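# Turn on the shaker holding four jars

## Task

Four jars already sit on the shaker; switch the shaker on (it is preset to run for 20 seconds).

## Robot and tools

Robot: two six-joint arms, left_arm and right_arm, each ending in a two-finger gripper. Joint order, used everywhere (rows and result lists): waist, shoulder, elbow, wrist pitch, wrist yaw, wrist roll. Stated ranges in rad: waist -2.880..2.880, shoulder 0.000..3.142, elbow 0.000..3.019, wrist pitch -1.693..1.571, wrist yaw -1.571..1.571, wrist roll -2.094..2.094. True ends may differ from these by up to 0.084 rad.

Frames: the scene frame has its origin at table-top height, halfway between the two nominal bases; +z points up, +x points out over the table, and left_arm is on the +y side (not tied to image left/right). Calibrated base roots: left_arm at (-0.016, +0.300, 0) m, right_arm at (+0.027, -0.273, 0) m, both nearly unrotated. Reported hand positions, orientations and wrist-camera poses are in each arm's own base frame; fixed cameras and the table use the scene frame. end_effector_position (m) is the point between the finger pads, about 1 cm short of the tips; fingers point along the gripper's +z and close along its y. Printed poses may be off by a few cm, more when reaching far.

Command row (shared by execute_actions and move): 14 numbers, each in [-1, 1], always all 14 even if one arm is idle. Numbers 1-6 are left_arm joint offsets, 7 is left_arm opening, 8-13 are right_arm joint offsets, 14 is right_arm opening. Joint numbers are offsets, not poses: they count from the 'Joint targets' shown at the start of that action (or move), never from the previous row, so sending the same offset again moves further. Scale: 1.0 equals 2.811 rad for waist and shoulder, 2.53 for elbow, 2.575 for wrist pitch, 8.12 for wrist yaw, 9.528 for wrist roll. Opening is absolute: +1 fully open, -1 closed; writing 0 really commands half-open, so resend the current value to leave a gripper alone. A request pushing a joint more than 0.084 rad beyond its range is refused for both arms.

execute_actions(actions, cameras): actions is a list of actions; each action is a list of up to 15 rows, one row per 1/30 s step; a short action repeats its last row to fill 15 steps. An empty list returns state, scene number and images. cameras: list of names (cam_high, cam_low, cam_over, cam_left_wrist, cam_right_wrist), ["all"], [] or null.

move(target, speed, blend, opening_speed, grip_force, blocking, cameras): steers all joints together toward target, one row or a list of up to 15 rows; every row's offsets count from the same starting Joint targets. speed: rad/s for the joint with farthest to go, 0.01 to 12.57, default 0.5; one value or one per target. blend: rad of corner rounding per target, default 0 (stop at each). opening_speed: gripper opening rate in scale units per second, at least 0.2; use it to close gently. grip_force: newtons per pad, 10 to 50 (50 = full), one value or one per arm; stays set; lower values close slowly. blocking=false returns after about 0.5 s while motion continues. Whole move is capped at 10 s. No collision avoidance. Result adds a 'move:' line: done, off_target (resting more than 0.035 rad off), moving, held, fault; limits=held means steps were withheld.

wait(seconds 0-10, cameras): lets time pass holding commands; a running move continues. stop(cameras): brakes a running move. zoom_image(camera, region=[x0,y0,x1,y1] pixels from the image's top-left, at most 504 each way) enlarges part of the newest image of that camera. read_manual(section="licences") gives licence text only. finished_scene(scene = 1 or 2) ends the scene irreversibly; the goal must remain satisfied with the robot left alone.

Result lines: Joint positions (rad; last entry per arm is pad gap in m, 0.094 fully open) and Joint velocities (rad/s, may read 'within noise'); Joint targets (the base for the next offsets); Tool commands; grip_measured (same scale as opening, may read slightly wide when empty); grip_effort_nm (motor effort, negative = closing, not pad force); joint torques (N m, positive toward larger angle, numbers 3 and 4 wrap at ±28); step readings for action calls; 'joint sent to its limit'; 'joint command not followed' (clearance check altered targets); MOTOR HOT (85 °C) and OVER-TEMPERATURE FAULT (100 °C, arm goes limp 30-60 s).

Cameras are 504x504 each. Per step, targets may lead measured angles only by a fixed amount, and a target set moving the gripper over 110 mm is scaled back, so big moves take several actions.

Avoid: knocking jars or anything off the table, dropping or releasing moving items, fast impacts or hard presses on fixed or heavy things, arm-to-arm contact or one gripper squeezing the other's fingers, long stretched or straining poses that heat motors, and needless arm stops. Contact force grows with speed and with how far the target lies past the contact; to stop pushing, command targets back past the measured positions. Random nudges may move loose objects.

Each tool is called in YAML: its name, and indented under it one key for each argument.

## Session

execute_actions:
  actions: []

Scene clock: 0.00 s.
left_arm: end_effector_position=(+0.1788, -0.3375, +0.1172) grip_measured=+1.000 grip_effort_nm=n/a end_effector_quat_wxyz=(+0.350, +0.786, +0.355, -0.366) | right_arm: end_effector_position=(+0.1608, -0.0894, +0.1302) grip_measured=+1.000 grip_effort_nm=n/a end_effector_quat_wxyz=(+0.020, +0.603, +0.788, -0.121)
Joint positions: left_arm=[-0.694 1.282 0.582 -0.369 0.982 1.328 0.094] | right_arm=[-0.277 0.84 0.615 -1.399 0.241 1.037 0.094]
Joint velocities: within noise
Joint torques (N m): no reading
Heat: left arm: hottest waist 27 °C; right arm: hottest elbow 24 °C.
Joint targets: left_arm=[-0.694 1.284 0.600 -0.367 0.982 1.328] | right_arm=[-0.277 0.839 0.642 -1.398 0.241 1.037]
Tool commands: left_gripper/opening=+1.0 right_gripper/opening=+1.0

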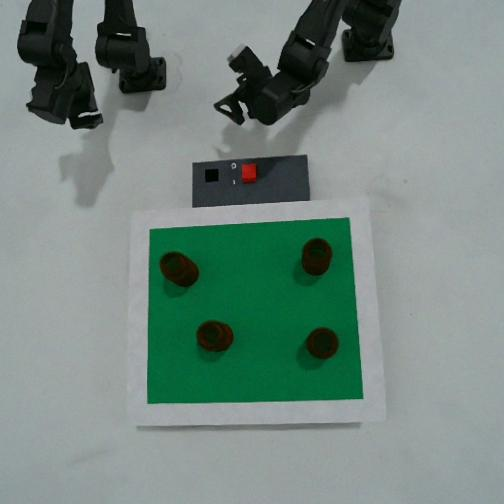

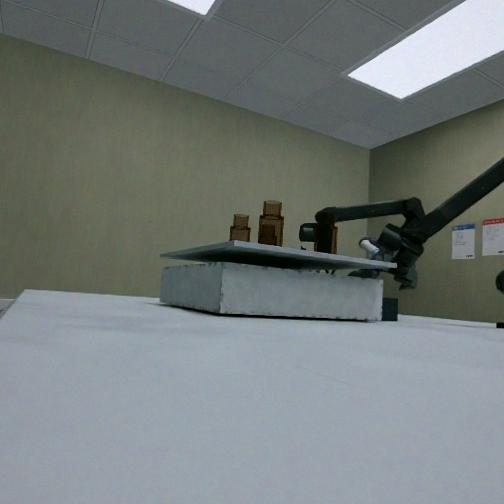

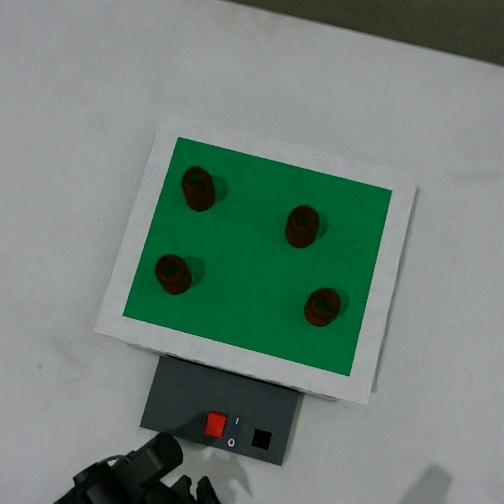

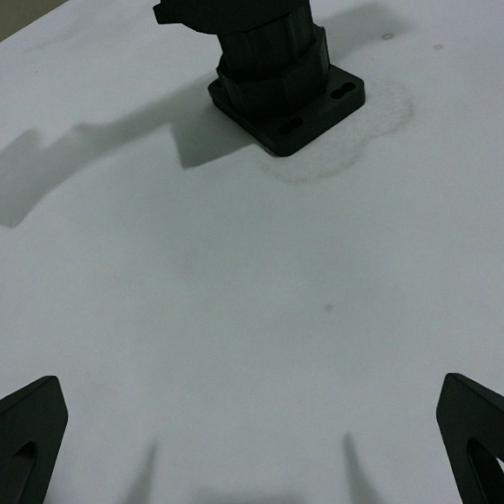

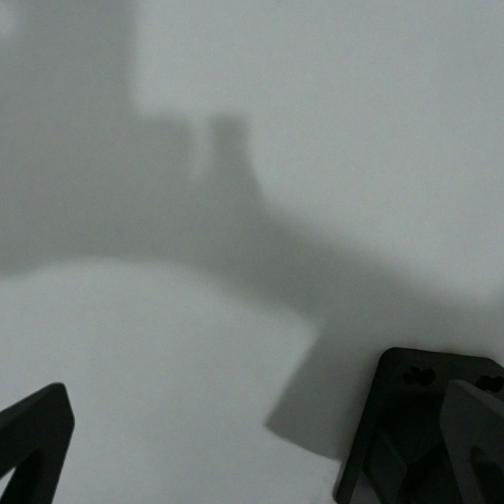

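zoom_image:
  camera: "cam_low"
  region: [150, 180, 420, 340]

zoom_image:
  camera: "cam_over"
  region: [90, 340, 330, 504]

zoom_image:
  camera: "cam_over"
  region: [90, 100, 430, 400]

zoom_image:
  camera: "cam_high"
  region: [0, 0, 400, 220]

Scaled by 1.867 from the camera's 504x504 image, which has a finer 720x720 frame.

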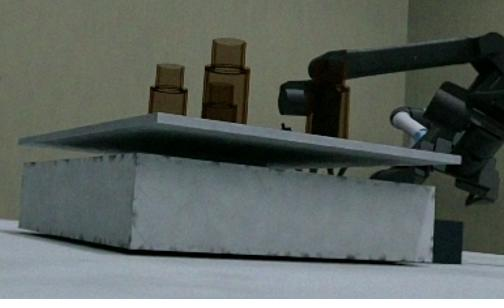

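Scaled by 2.100 from the camera's 504x504 image, which has a finer 720x720 frame.

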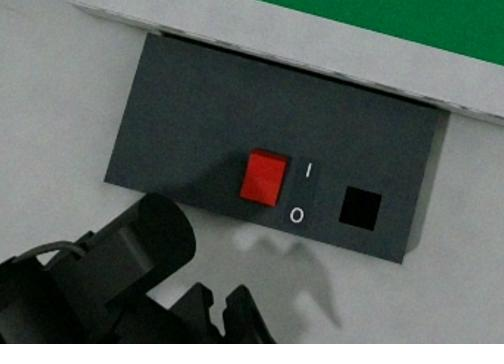

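Scaled by 1.482 from the camera's 504x504 image, which has a finer 720x720 frame.

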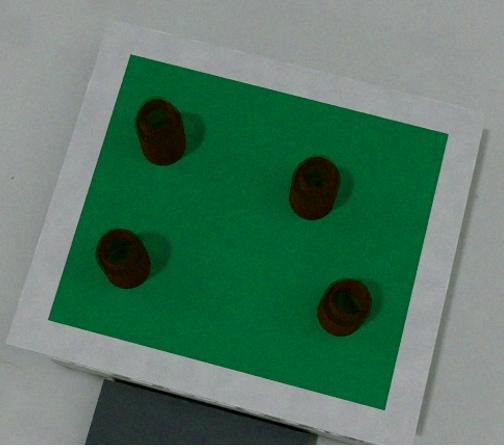

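Scaled by 1.260 from the camera's 504x504 image, which has a finer 720x720 frame.

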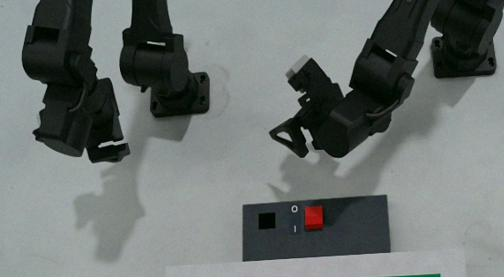

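move:
  target: [-0.0772,-0.0441,0.1332,-0.198,-0.1209,-0.1394,-1,0,0,0,0,0,0,1]
  speed: 0.8
  cameras: ["all"]

Scene clock: 6.97 s.
left_arm: end_effector_position=(+0.2508, -0.3158, +0.1719) grip_measured=-0.978 grip_effort_nm=-1.01 end_effector_quat_wxyz=(+0.188, +0.428, +0.879, -0.091) | right_arm: end_effector_position=(+0.1608, -0.0894, +0.1302) grip_measured=+1.000 grip_effort_nm=0.02 end_effector_quat_wxyz=(+0.020, +0.603, +0.788, -0.121)
Joint positions: left_arm=[-0.897 1.167 0.883 -0.866 0.004 0.008 0.001] | right_arm=[-0.277 0.84 0.615 -1.399 0.241 1.037 0.094]
Joint torques (N m): left_arm=[-1.79 -9.99 13.3 0.62 -0.04 -0.18] | right_arm=[-0.03 -1.26 9.58 0.03 0.36 0.19]
Heat: left arm: hottest waist 27 °C; right arm: hottest elbow 25 °C.
Joint targets: left_arm=[-0.911 1.160 0.937 -0.877 0.001 0.000] | right_arm=[-0.277 0.839 0.642 -1.398 0.241 1.037]
move: off_target (left_arm); left_arm: the elbow is farthest, 0.054 rad from its target

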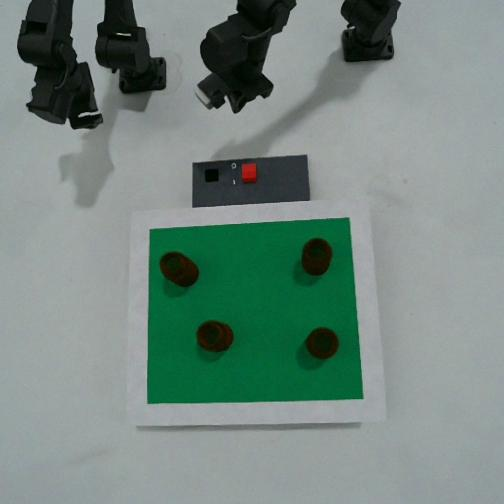

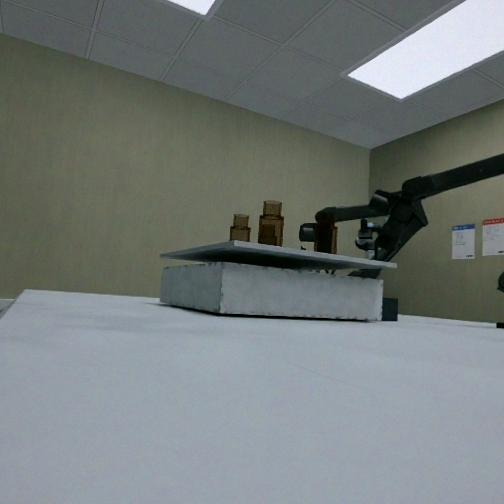

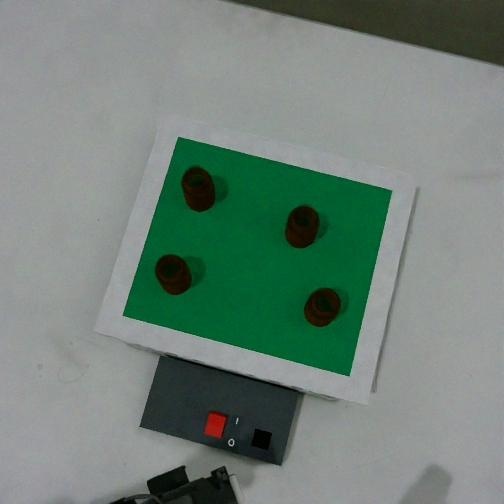

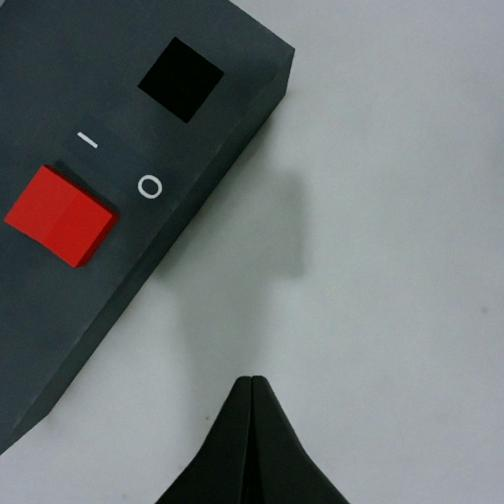

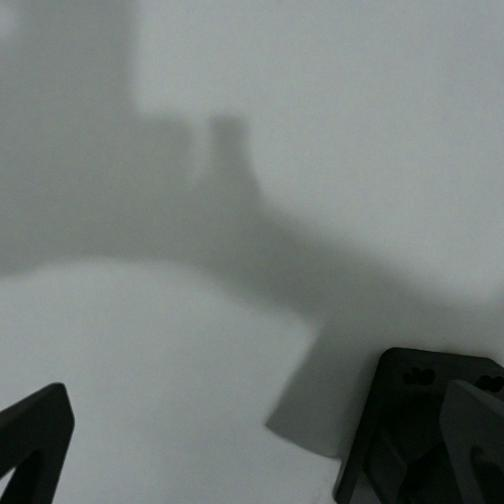

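zoom_image:
  camera: "cam_left_wrist"
  region: [0, 100, 200, 300]

zoom_image:
  camera: "cam_over"
  region: [180, 390, 290, 480]

zoom_image:
  camera: "cam_high"
  region: [190, 140, 310, 210]

Scaled by 2.520 from the camera's 504x504 image, which has a finer 720x720 frame.

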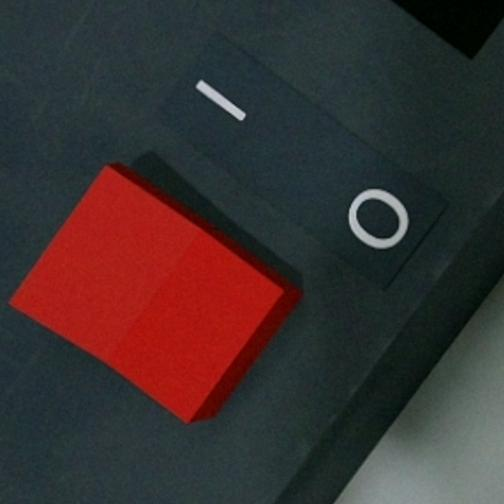

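Scaled by 4.582 from the camera's 504x504 image, which has a finer 720x720 frame.

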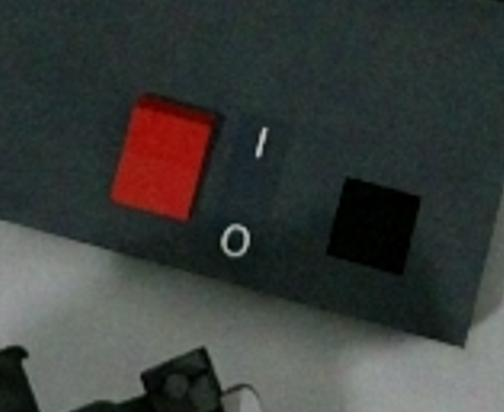

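Scaled by 4.200 from the camera's 504x504 image, which has a finer 720x720 frame.

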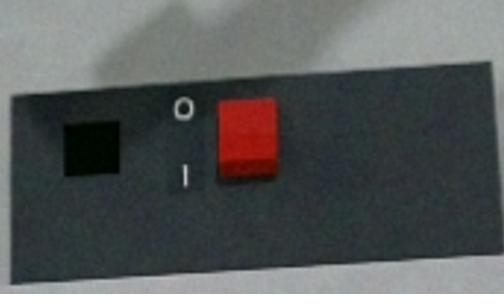

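move:
  target: [0.0822,0.0445,-0.0146,0.0583,0,0,-1,0,0,0,0,0,0,1]
  speed: 0.5
  cameras: ["all"]

zoom_image:
  camera: "cam_left_wrist"
  region: [0, 0, 504, 504]

Scene clock: 11.10 s.
left_arm: end_effector_position=(+0.3353, -0.2755, +0.1406) grip_measured=-0.978 grip_effort_nm=-1.01 end_effector_quat_wxyz=(+0.202, +0.332, +0.919, -0.072) | right_arm: end_effector_position=(+0.1608, -0.0894, +0.1302) grip_measured=+1.000 grip_effort_nm=0.02 end_effector_quat_wxyz=(+0.020, +0.603, +0.788, -0.121)
Joint positions: left_arm=[-0.686 1.277 0.883 -0.743 0.002 0.006 0.001] | right_arm=[-0.277 0.84 0.615 -1.399 0.241 1.037 0.094]
Joint torques (N m): left_arm=[-0.5 -10.46 9.95 1.81 0.04 -0.2] | right_arm=[-0.03 -1.26 9.57 0.05 0.35 0.21]
Heat: left arm: hottest waist 27 °C; right arm: hottest elbow 25 °C.
Joint targets: left_arm=[-0.680 1.285 0.900 -0.727 0.001 0.000] | right_arm=[-0.277 0.839 0.642 -1.398 0.241 1.037]
move: done

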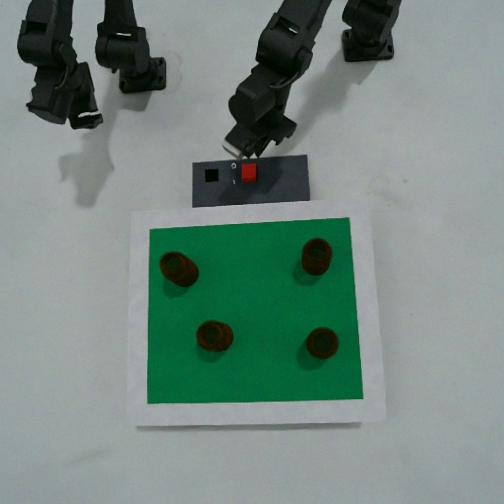

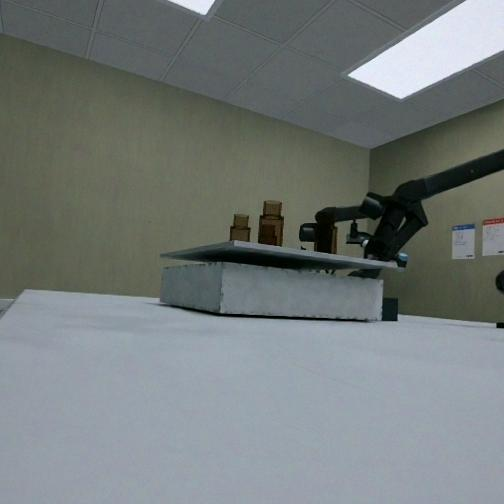

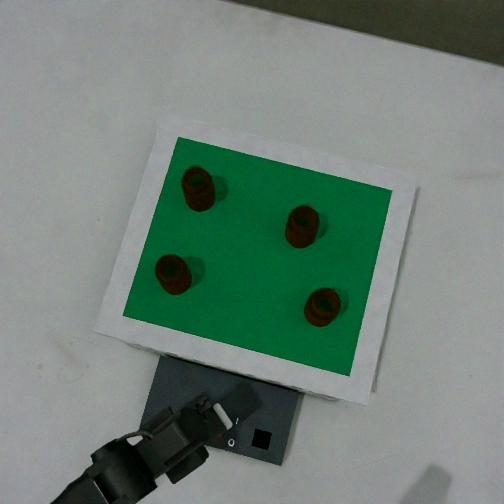

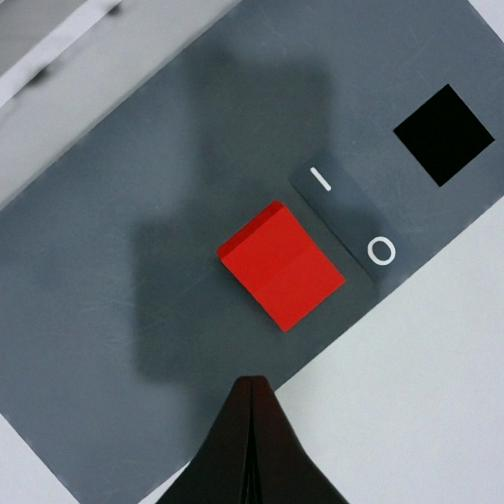

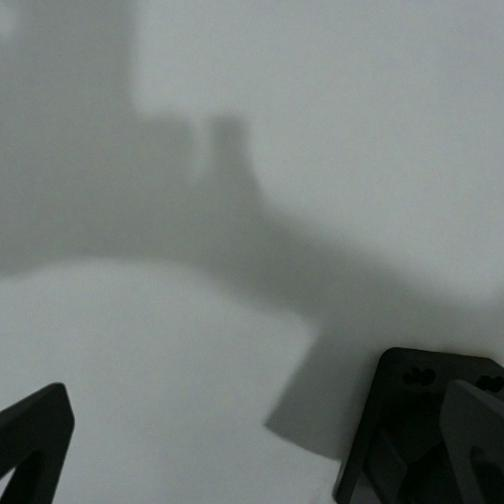

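Scaled by 1.000.

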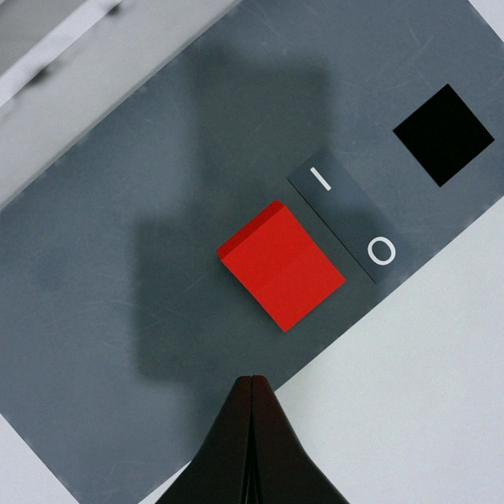

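move:
  target: [0,0.0569,0.0474,-0.0031,0,0,-1,0,0,0,0,0,0,1]
  speed: 0.3
  cameras: ["cam_left_wrist","cam_high","cam_over"]

zoom_image:
  camera: "cam_over"
  region: [140, 360, 300, 480]

Scene clock: 14.03 s.
left_arm: end_effector_position=(+0.3599, -0.2955, +0.1124) grip_measured=-0.978 grip_effort_nm=-1.01 end_effector_quat_wxyz=(+0.170, +0.334, +0.925, -0.061) | right_arm: end_effector_position=(+0.1608, -0.0894, +0.1302) grip_measured=+1.000 grip_effort_nm=0.02 end_effector_quat_wxyz=(+0.020, +0.603, +0.788, -0.121)
Joint positions: left_arm=[-0.686 1.43 0.966 -0.743 0.002 0.006 0.001] | right_arm=[-0.277 0.84 0.615 -1.399 0.241 1.037 0.094]
Joint torques (N m): left_arm=[-0.21 -12.16 12.62 1.36 0.03 -0.21] | right_arm=[-0.03 -1.44 9.57 0.02 0.36 0.2]
Heat: left arm: hottest waist 27 °C; right arm: hottest elbow 26 °C.
Joint targets: left_arm=[-0.680 1.445 1.020 -0.735 0.001 0.000] | right_arm=[-0.277 0.839 0.642 -1.398 0.241 1.037]
move: off_target (left_arm); left_arm: the elbow is farthest, 0.054 rad from its target
Images, in order (width x height): cam_high 504x504, cam_over 504x504, cam_left_wrist 504x504.

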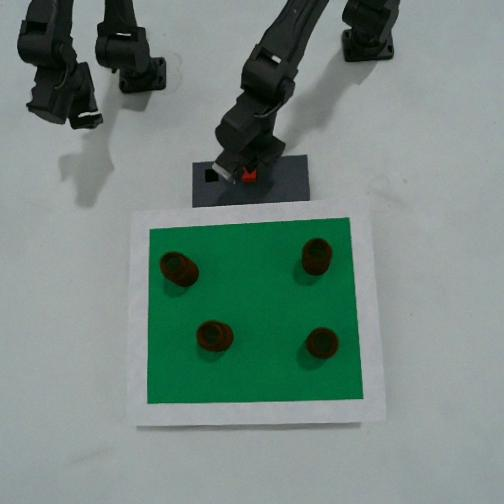

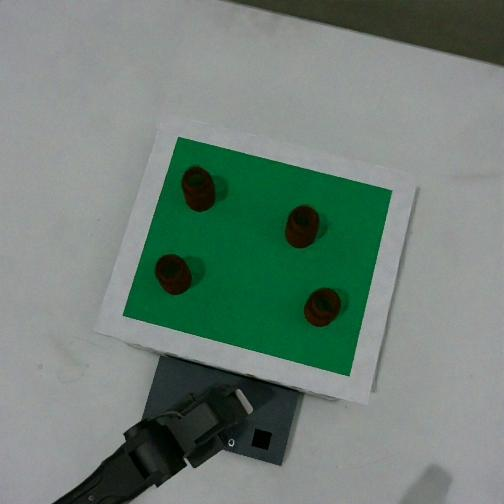

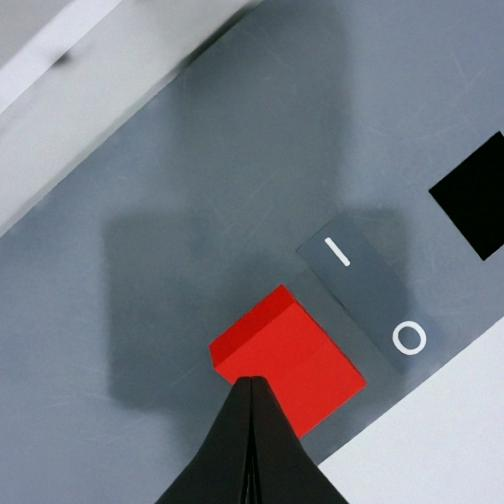

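Scaled by 3.150 from the camera's 504x504 image, which has a finer 720x720 frame.

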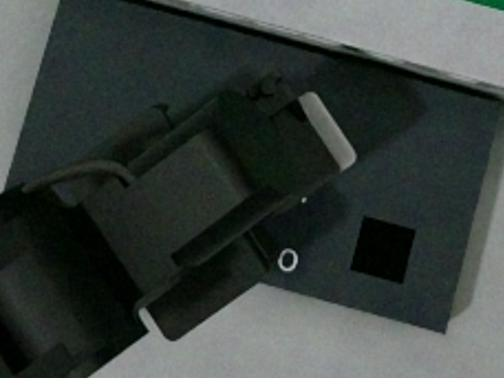

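move:
  target: [0,0.0139,-0.0296,0.0384,0,0,-1,0,0,0,0,0,0,1]
  speed: 0.1
  cameras: ["cam_left_wrist","cam_high","cam_over"]

Scene clock: 16.80 s.
left_arm: end_effector_position=(+0.3725, -0.3059, +0.1002) grip_measured=-0.978 grip_effort_nm=-1.01 end_effector_quat_wxyz=(+0.191, +0.332, +0.921, -0.069) | right_arm: end_effector_position=(+0.1608, -0.0894, +0.1302) grip_measured=+1.000 grip_effort_nm=0.02 end_effector_quat_wxyz=(+0.020, +0.603, +0.788, -0.121)
Joint positions: left_arm=[-0.686 1.467 0.957 -0.652 0.002 0.006 0.001] | right_arm=[-0.277 0.84 0.615 -1.399 0.241 1.037 0.094]
Joint torques (N m): left_arm=[-0.03 -12.34 7.32 1.55 0.04 -0.19] | right_arm=[0.03 -1.38 9.58 0.05 0.36 0.2]
Heat: left arm: hottest waist 27 °C; right arm: hottest elbow 26 °C.
Joint targets: left_arm=[-0.680 1.484 0.945 -0.636 0.001 0.000] | right_arm=[-0.277 0.839 0.642 -1.398 0.241 1.037]
move: done
Images, in order (width x height): cam_high 504x504, cam_over 504x504, cam_left_wrist 504x504.

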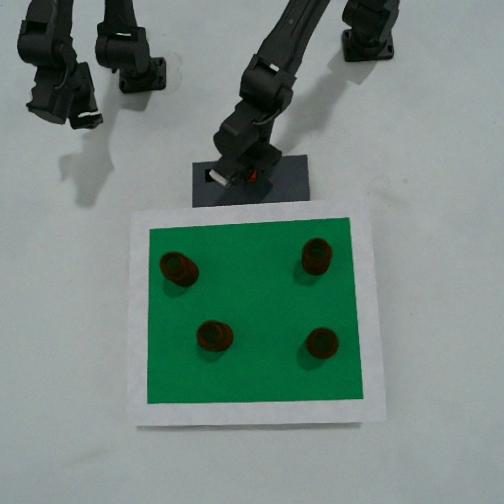

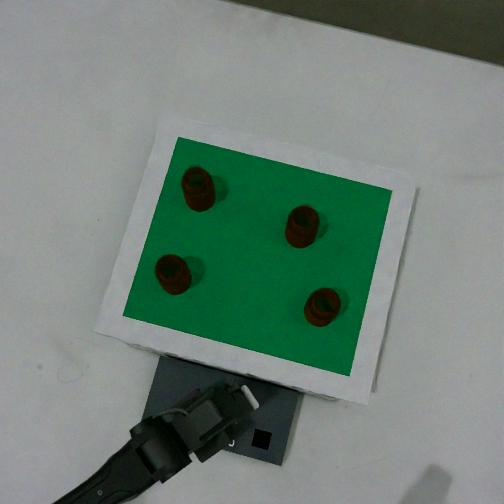

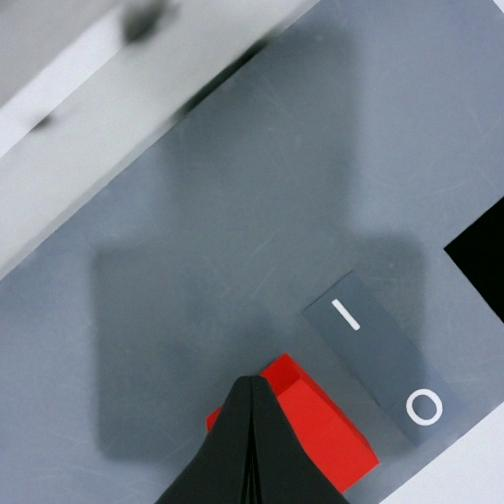

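move:
  target: [0,-0.0085,0,-0.0249,0,0,-1,0,0,0,0,0,0,1]
  speed: 0.1
  cameras: ["cam_left_wrist"]

Scene clock: 19.23 s.
left_arm: end_effector_position=(+0.3658, -0.3004, +0.0967) grip_measured=-0.978 grip_effort_nm=-1.01 end_effector_quat_wxyz=(+0.174, +0.334, +0.924, -0.062) | right_arm: end_effector_position=(+0.1608, -0.0894, +0.1302) grip_measured=+1.000 grip_effort_nm=0.02 end_effector_quat_wxyz=(+0.020, +0.603, +0.788, -0.121)
Joint positions: left_arm=[-0.686 1.467 0.957 -0.689 0.002 0.006 0.001] | right_arm=[-0.277 0.84 0.615 -1.399 0.241 1.037 0.094]
Joint torques (N m): left_arm=[-0.21 -14.45 7.28 0.35 0.04 -0.2] | right_arm=[-0.03 -1.14 9.57 0.03 0.37 0.21]
Heat: left arm: hottest waist 27 °C; right arm: hottest elbow 26 °C.
Joint targets: left_arm=[-0.680 1.460 0.945 -0.700 0.001 0.000] | right_arm=[-0.277 0.839 0.642 -1.398 0.241 1.037]
move: done
Images, in order (width x height): cam_left_wrist 504x504.

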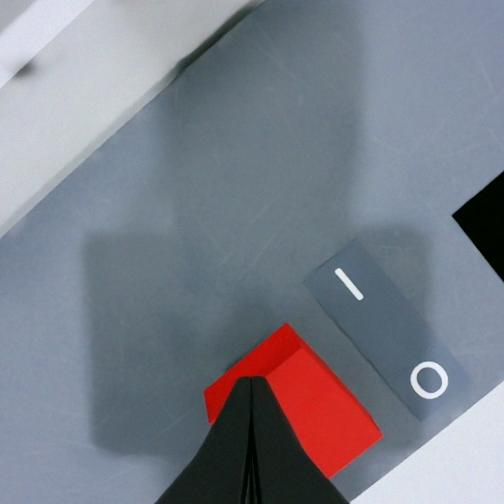

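move:
  target:
    - [0,0,0,-0.0128,0,0,-1,0,0,0,0,0,0,1]
    - [0,0.0107,0,-0.0128,0,0,-1,0,0,0,0,0,0,1]
  speed: 0.1
  cameras: ["cam_left_wrist","cam_high"]

Scene clock: 21.73 s.
left_arm: end_effector_position=(+0.3597, -0.2954, +0.0923) grip_measured=-0.978 grip_effort_nm=-1.01 end_effector_quat_wxyz=(+0.157, +0.335, +0.927, -0.056) | right_arm: end_effector_position=(+0.1608, -0.0894, +0.1302) grip_measured=+1.000 grip_effort_nm=0.02 end_effector_quat_wxyz=(+0.020, +0.603, +0.788, -0.121)
Joint positions: left_arm=[-0.686 1.47 0.957 -0.723 0.002 0.006 0.001] | right_arm=[-0.277 0.84 0.615 -1.399 0.241 1.037 0.094]
Joint torques (N m): left_arm=[-0.26 -12.1 7.16 0.51 0.03 -0.21] | right_arm=[-0.03 -1.26 9.59 0.03 0.36 0.2]
Heat: left arm: hottest shoulder 28 °C; right arm: hottest elbow 26 °C.
Joint targets: left_arm=[-0.680 1.490 0.945 -0.733 0.001 0.000] | right_arm=[-0.277 0.839 0.642 -1.398 0.241 1.037]
move: done
Images, in order (width x height): cam_high 504x504, cam_left_wrist 504x504.

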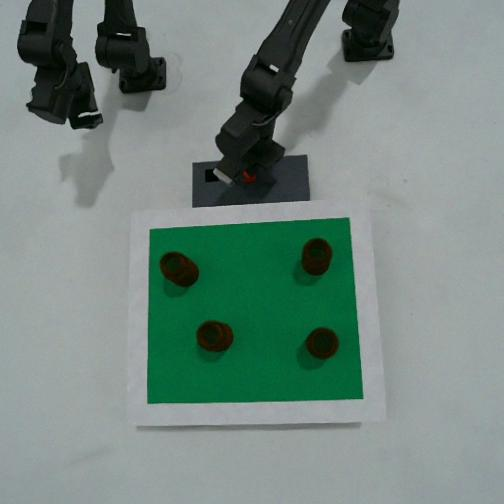

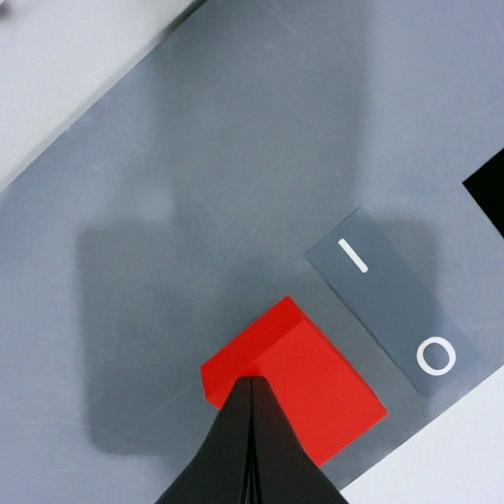

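move:
  target: [0,0.0107,0,0,0,0,-1,0,0,0,0,0,0,1]
  speed: 0.1
  cameras: ["cam_left_wrist","cam_high"]

Scene clock: 22.83 s.
left_arm: end_effector_position=(+0.3594, -0.2952, +0.0910) grip_measured=-0.978 grip_effort_nm=-1.01 end_effector_quat_wxyz=(+0.155, +0.335, +0.928, -0.056) | right_arm: end_effector_position=(+0.1608, -0.0894, +0.1302) grip_measured=+1.000 grip_effort_nm=0.02 end_effector_quat_wxyz=(+0.020, +0.603, +0.788, -0.121)
Joint positions: left_arm=[-0.686 1.473 0.957 -0.724 0.002 0.006 0.001] | right_arm=[-0.277 0.84 0.615 -1.399 0.241 1.037 0.094]
Joint torques (N m): left_arm=[-0.26 -9.52 7.19 0.58 0.04 -0.2] | right_arm=[-0.03 -1.38 9.57 0.03 0.36 0.19]
Heat: left arm: hottest shoulder 28 °C; right arm: hottest elbow 26 °C.
Joint targets: left_arm=[-0.680 1.520 0.945 -0.733 0.001 0.000] | right_arm=[-0.277 0.839 0.642 -1.398 0.241 1.037]
move: off_target (left_arm); left_arm: the shoulder is farthest, 0.047 rad from its target
Images, in order (width x height): cam_high 504x504, cam_left_wrist 504x504.

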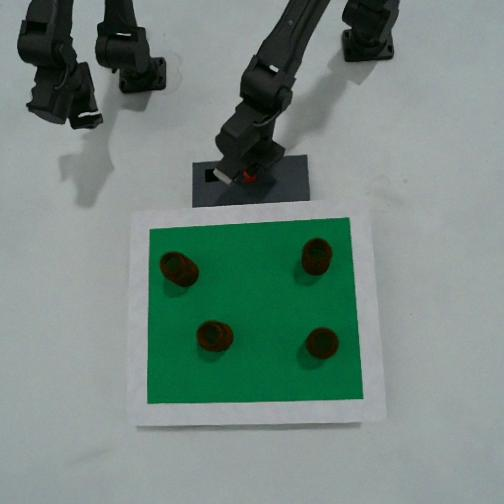

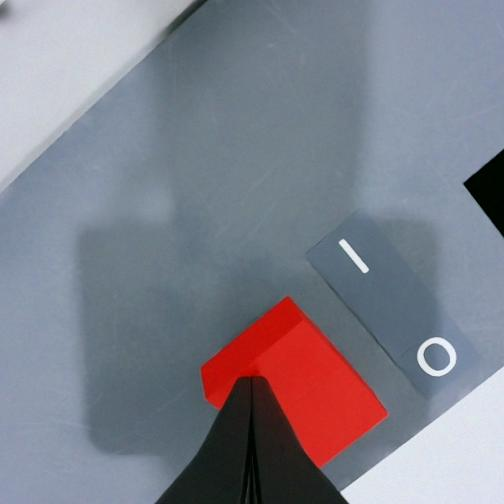

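move:
  target: [0,0.0107,0,0,0,0,-1,0,0,0,0,0,0,1]
  speed: 0.1
  cameras: ["cam_left_wrist"]

Scene clock: 26.23 s.
left_arm: end_effector_position=(+0.3596, -0.2949, +0.0867) grip_measured=-0.978 grip_effort_nm=-1.01 end_effector_quat_wxyz=(+0.151, +0.335, +0.928, -0.053) | right_arm: end_effector_position=(+0.1608, -0.0894, +0.1302) grip_measured=+1.000 grip_effort_nm=0.02 end_effector_quat_wxyz=(+0.020, +0.603, +0.788, -0.121)
Joint positions: left_arm=[-0.686 1.483 0.957 -0.722 0 0.006 0.001] | right_arm=[-0.277 0.84 0.615 -1.399 0.241 1.037 0.094]
Joint torques (N m): left_arm=[-0.09 -7.71 7.17 0.38 0.11 -0.2] | right_arm=[0.03 -1.38 9.57 0.05 0.36 0.2]
Heat: left arm: hottest shoulder 28 °C; right arm: hottest elbow 26 °C.
Joint targets: left_arm=[-0.680 1.550 0.945 -0.733 0.001 0.000] | right_arm=[-0.277 0.839 0.642 -1.398 0.241 1.037]
move: off_target (left_arm); left_arm: the shoulder is farthest, 0.067 rad from its target
Images, in order (width x height): cam_left_wrist 504x504.

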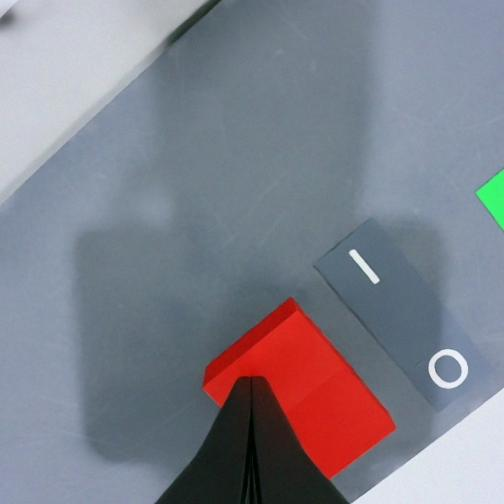

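move:
  target: [0,-0.0854,0,0,0,0,-1,0,0,0,0,0,0,1]
  speed: 0.3
  cameras: ["cam_left_wrist","cam_high","cam_over","cam_low"]

Scene clock: 28.00 s.
left_arm: end_effector_position=(+0.3604, -0.2956, +0.1629) grip_measured=-0.978 grip_effort_nm=-1.01 end_effector_quat_wxyz=(+0.231, +0.329, +0.912, -0.081) | right_arm: end_effector_position=(+0.1608, -0.0894, +0.1302) grip_measured=+1.000 grip_effort_nm=0.02 end_effector_quat_wxyz=(+0.020, +0.603, +0.788, -0.121)
Joint positions: left_arm=[-0.686 1.311 0.957 -0.722 0 0.006 0.001] | right_arm=[-0.277 0.84 0.615 -1.399 0.241 1.037 0.094]
Joint torques (N m): left_arm=[-0.21 -12.1 7.95 0.75 0.12 -0.2] | right_arm=[-0.03 -1.26 9.58 0.03 0.35 0.2]
Heat: left arm: hottest shoulder 28 °C; right arm: hottest elbow 26 °C.
Joint targets: left_arm=[-0.680 1.310 0.945 -0.733 0.001 0.000] | right_arm=[-0.277 0.839 0.642 -1.398 0.241 1.037]
move: done
Images, in order (width x height): cam_high 504x504, cam_low 504x504, cam_over 504x504, cam_left_wrist 504x504.

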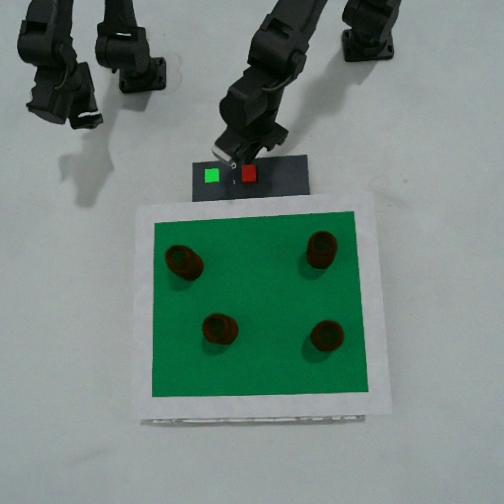

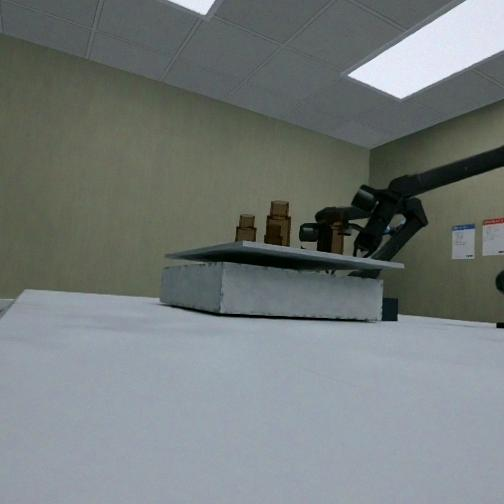

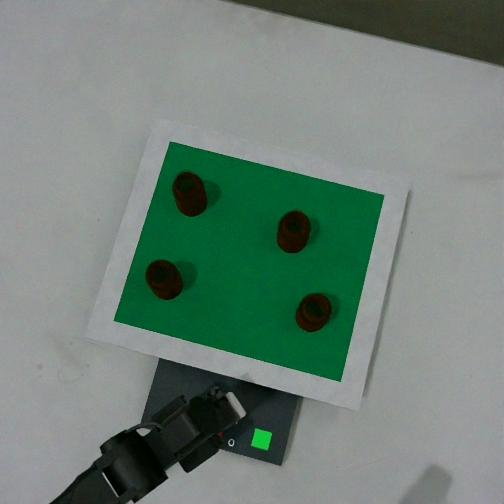

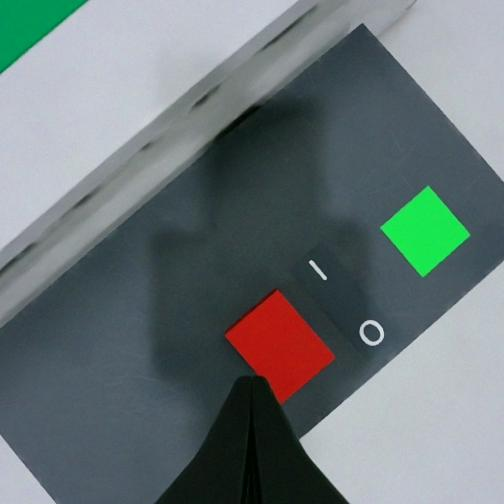

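wait:
  seconds: 3
  cameras: ["cam_high","cam_over"]

Scene clock: 31.27 s.
left_arm: end_effector_position=(+0.3604, -0.2956, +0.1629) grip_measured=-0.978 grip_effort_nm=-1.01 end_effector_quat_wxyz=(+0.231, +0.329, +0.912, -0.081) | right_arm: end_effector_position=(+0.1608, -0.0894, +0.1302) grip_measured=+1.000 grip_effort_nm=0.02 end_effector_quat_wxyz=(+0.020, +0.603, +0.788, -0.121)
Joint positions: left_arm=[-0.686 1.311 0.957 -0.722 0 0.006 0.001] | right_arm=[-0.277 0.84 0.615 -1.399 0.241 1.037 0.094]
Joint torques (N m): left_arm=[-0.21 -11.99 7.97 0.73 0.13 -0.21] | right_arm=[-0.03 -1.26 9.59 0.06 0.36 0.2]
Heat: left arm: hottest shoulder 28 °C; right arm: hottest elbow 27 °C.
Joint targets: left_arm=[-0.680 1.310 0.945 -0.733 0.001 0.000] | right_arm=[-0.277 0.839 0.642 -1.398 0.241 1.037]
Tool commands: left_gripper/opening=-1.0 right_gripper/opening=+1.0
wait: 3.00 s; at rest from the start
Images, in order (width x height): cam_high 504x504, cam_over 504x504.

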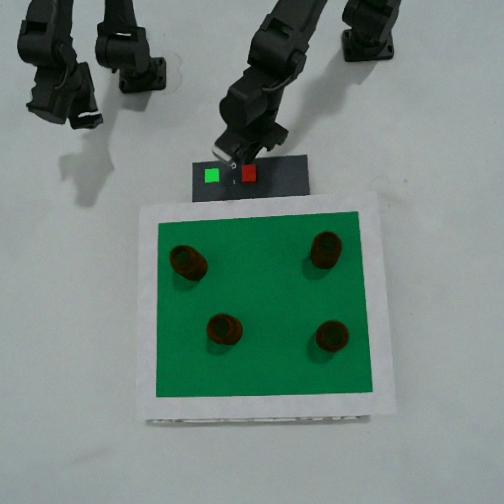

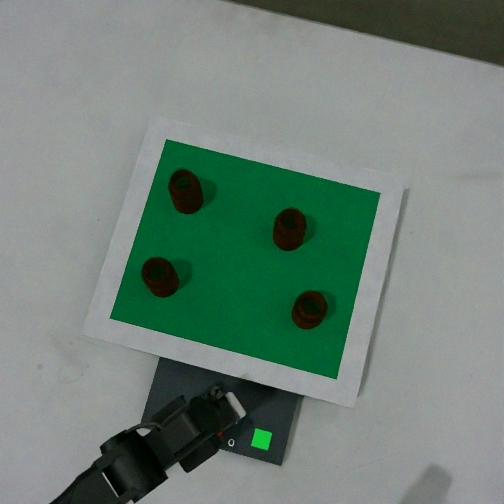

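Jars hold on the mat. I'll wait out the run.

wait:
  seconds: 8
  cameras: ["cam_high","cam_over"]

wait:
  seconds: 7
  cameras: ["cam_high","cam_over"]

Scene clock: 39.87 s.
left_arm: end_effector_position=(+0.3604, -0.2956, +0.1629) grip_measured=-0.978 grip_effort_nm=-1.01 end_effector_quat_wxyz=(+0.231, +0.329, +0.912, -0.081) | right_arm: end_effector_position=(+0.1608, -0.0894, +0.1302) grip_measured=+1.000 grip_effort_nm=0.02 end_effector_quat_wxyz=(+0.020, +0.603, +0.788, -0.121)
Joint positions: left_arm=[-0.686 1.311 0.957 -0.722 0 0.006 0.001] | right_arm=[-0.277 0.84 0.615 -1.399 0.241 1.037 0.094]
Joint torques (N m): left_arm=[-0.38 -12.04 7.97 0.76 0.13 -0.21] | right_arm=[-0.03 -1.26 9.55 0.03 0.36 0.19]
Heat: left arm: hottest shoulder 28 °C; right arm: hottest elbow 27 °C.
Joint targets: left_arm=[-0.680 1.310 0.945 -0.733 0.001 0.000] | right_arm=[-0.277 0.839 0.642 -1.398 0.241 1.037]
Tool commands: left_gripper/opening=-1.0 right_gripper/opening=+1.0
wait: 8.00 s; at rest from the start
Images, in order (width x height): cam_high 504x504, cam_over 504x504.

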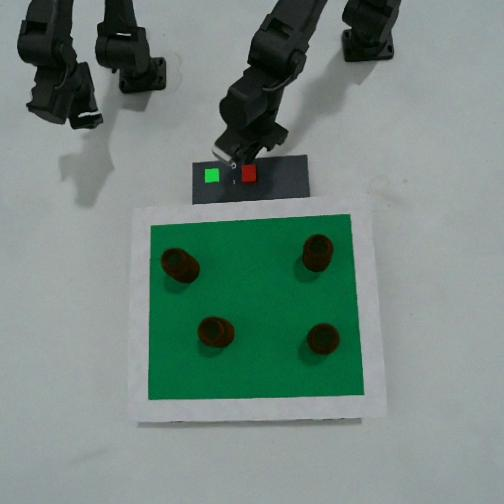

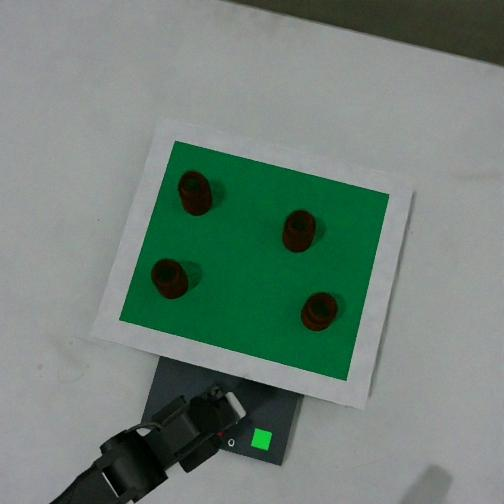

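Scene clock: 46.87 s.
left_arm: end_effector_position=(+0.3604, -0.2956, +0.1629) grip_measured=-0.978 grip_effort_nm=-1.01 end_effector_quat_wxyz=(+0.231, +0.329, +0.912, -0.081) | right_arm: end_effector_position=(+0.1608, -0.0894, +0.1302) grip_measured=+1.000 grip_effort_nm=0.02 end_effector_quat_wxyz=(+0.020, +0.603, +0.788, -0.121)
Joint positions: left_arm=[-0.686 1.311 0.957 -0.722 0 0.006 0.001] | right_arm=[-0.277 0.84 0.615 -1.399 0.241 1.037 0.094]
Joint torques (N m): left_arm=[-0.32 -12.16 7.98 0.75 0.13 -0.2] | right_arm=[0.03 -1.26 9.57 0.05 0.36 0.2]
Heat: left arm: hottest shoulder 28 °C; right arm: hottest elbow 27 °C.
Joint targets: left_arm=[-0.680 1.310 0.945 -0.733 0.001 0.000] | right_arm=[-0.277 0.839 0.642 -1.398 0.241 1.037]
Tool commands: left_gripper/opening=-1.0 right_gripper/opening=+1.0
wait: 7.00 s; at rest by 0.17 s
Images, in order (width x height): cam_high 504x504, cam_over 504x504.

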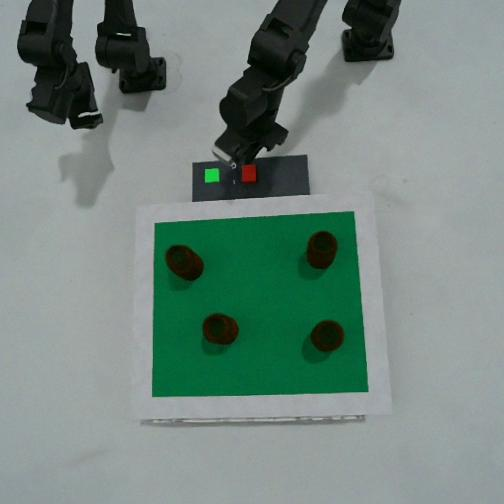

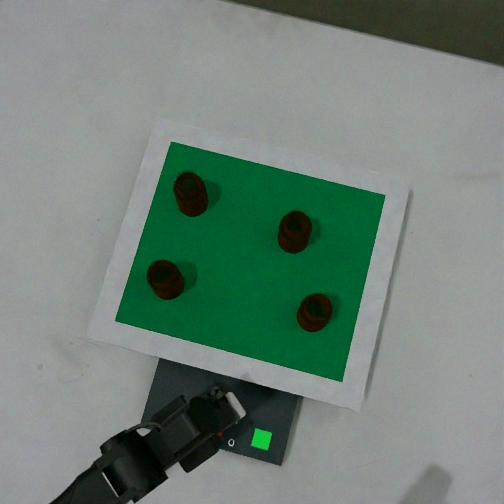

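wait:
  seconds: 3
  cameras: ["cam_high","cam_low"]

Scene clock: 50.13 s.
left_arm: end_effector_position=(+0.3604, -0.2956, +0.1629) grip_measured=-0.978 grip_effort_nm=-1.01 end_effector_quat_wxyz=(+0.231, +0.329, +0.912, -0.081) | right_arm: end_effector_position=(+0.1608, -0.0894, +0.1302) grip_measured=+1.000 grip_effort_nm=0.02 end_effector_quat_wxyz=(+0.020, +0.603, +0.788, -0.121)
Joint positions: left_arm=[-0.686 1.311 0.957 -0.722 0 0.006 0.001] | right_arm=[-0.277 0.84 0.615 -1.399 0.241 1.037 0.094]
Joint torques (N m): left_arm=[-0.26 -12.04 7.99 0.76 0.12 -0.2] | right_arm=[0.03 -1.32 9.59 0.05 0.36 0.2]
Heat: left arm: hottest shoulder 28 °C; right arm: hottest elbow 28 °C.
Joint targets: left_arm=[-0.680 1.310 0.945 -0.733 0.001 0.000] | right_arm=[-0.277 0.839 0.642 -1.398 0.241 1.037]
Tool commands: left_gripper/opening=-1.0 right_gripper/opening=+1.0
wait: 3.00 s; at rest from the start
Images, in order (width x height): cam_high 504x504, cam_low 504x504.

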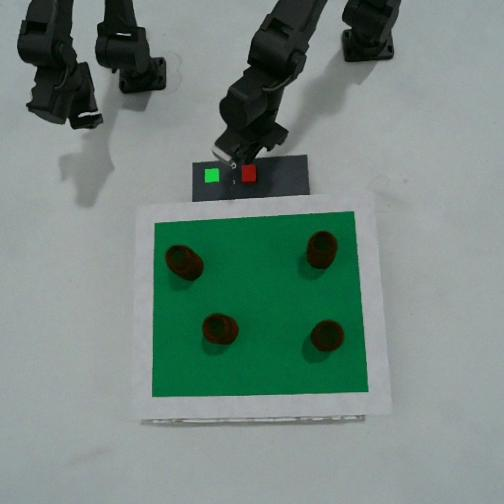

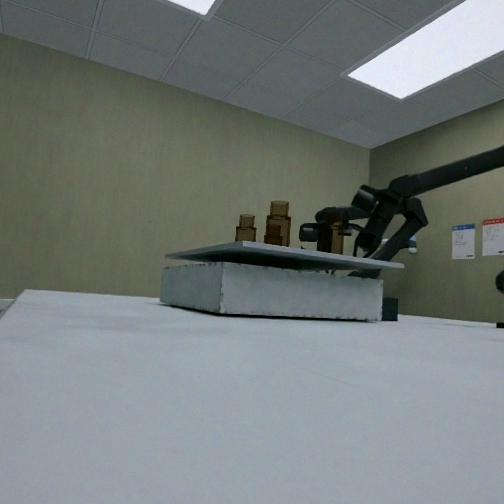

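wait:
  seconds: 0.4
  cameras: ["cam_high"]

Scene clock: 50.77 s.
left_arm: end_effector_position=(+0.3604, -0.2956, +0.1629) grip_measured=-0.978 grip_effort_nm=-1.01 end_effector_quat_wxyz=(+0.231, +0.329, +0.912, -0.081) | right_arm: end_effector_position=(+0.1608, -0.0894, +0.1302) grip_measured=+1.000 grip_effort_nm=0.02 end_effector_quat_wxyz=(+0.020, +0.603, +0.788, -0.121)
Joint positions: left_arm=[-0.686 1.311 0.957 -0.722 0 0.006 0.001] | right_arm=[-0.277 0.84 0.615 -1.399 0.241 1.037 0.094]
Joint torques (N m): left_arm=[-0.15 -12.04 7.97 0.73 0.12 -0.2] | right_arm=[0.09 -1.38 9.59 0.03 0.36 0.19]
Heat: left arm: hottest shoulder 28 °C; right arm: hottest elbow 28 °C.
Joint targets: left_arm=[-0.680 1.310 0.945 -0.733 0.001 0.000] | right_arm=[-0.277 0.839 0.642 -1.398 0.241 1.037]
Tool commands: left_gripper/opening=-1.0 right_gripper/opening=+1.0
wait: 0.40 s; at rest from the start
Images, in order (width x height): cam_high 504x504.

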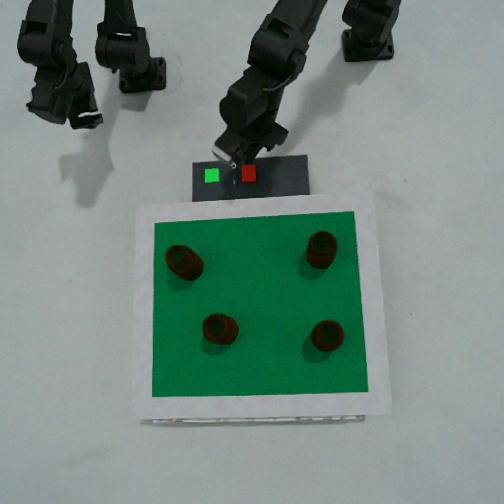

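finished_scene:
  scene: 1

The scene is finished: the task was done.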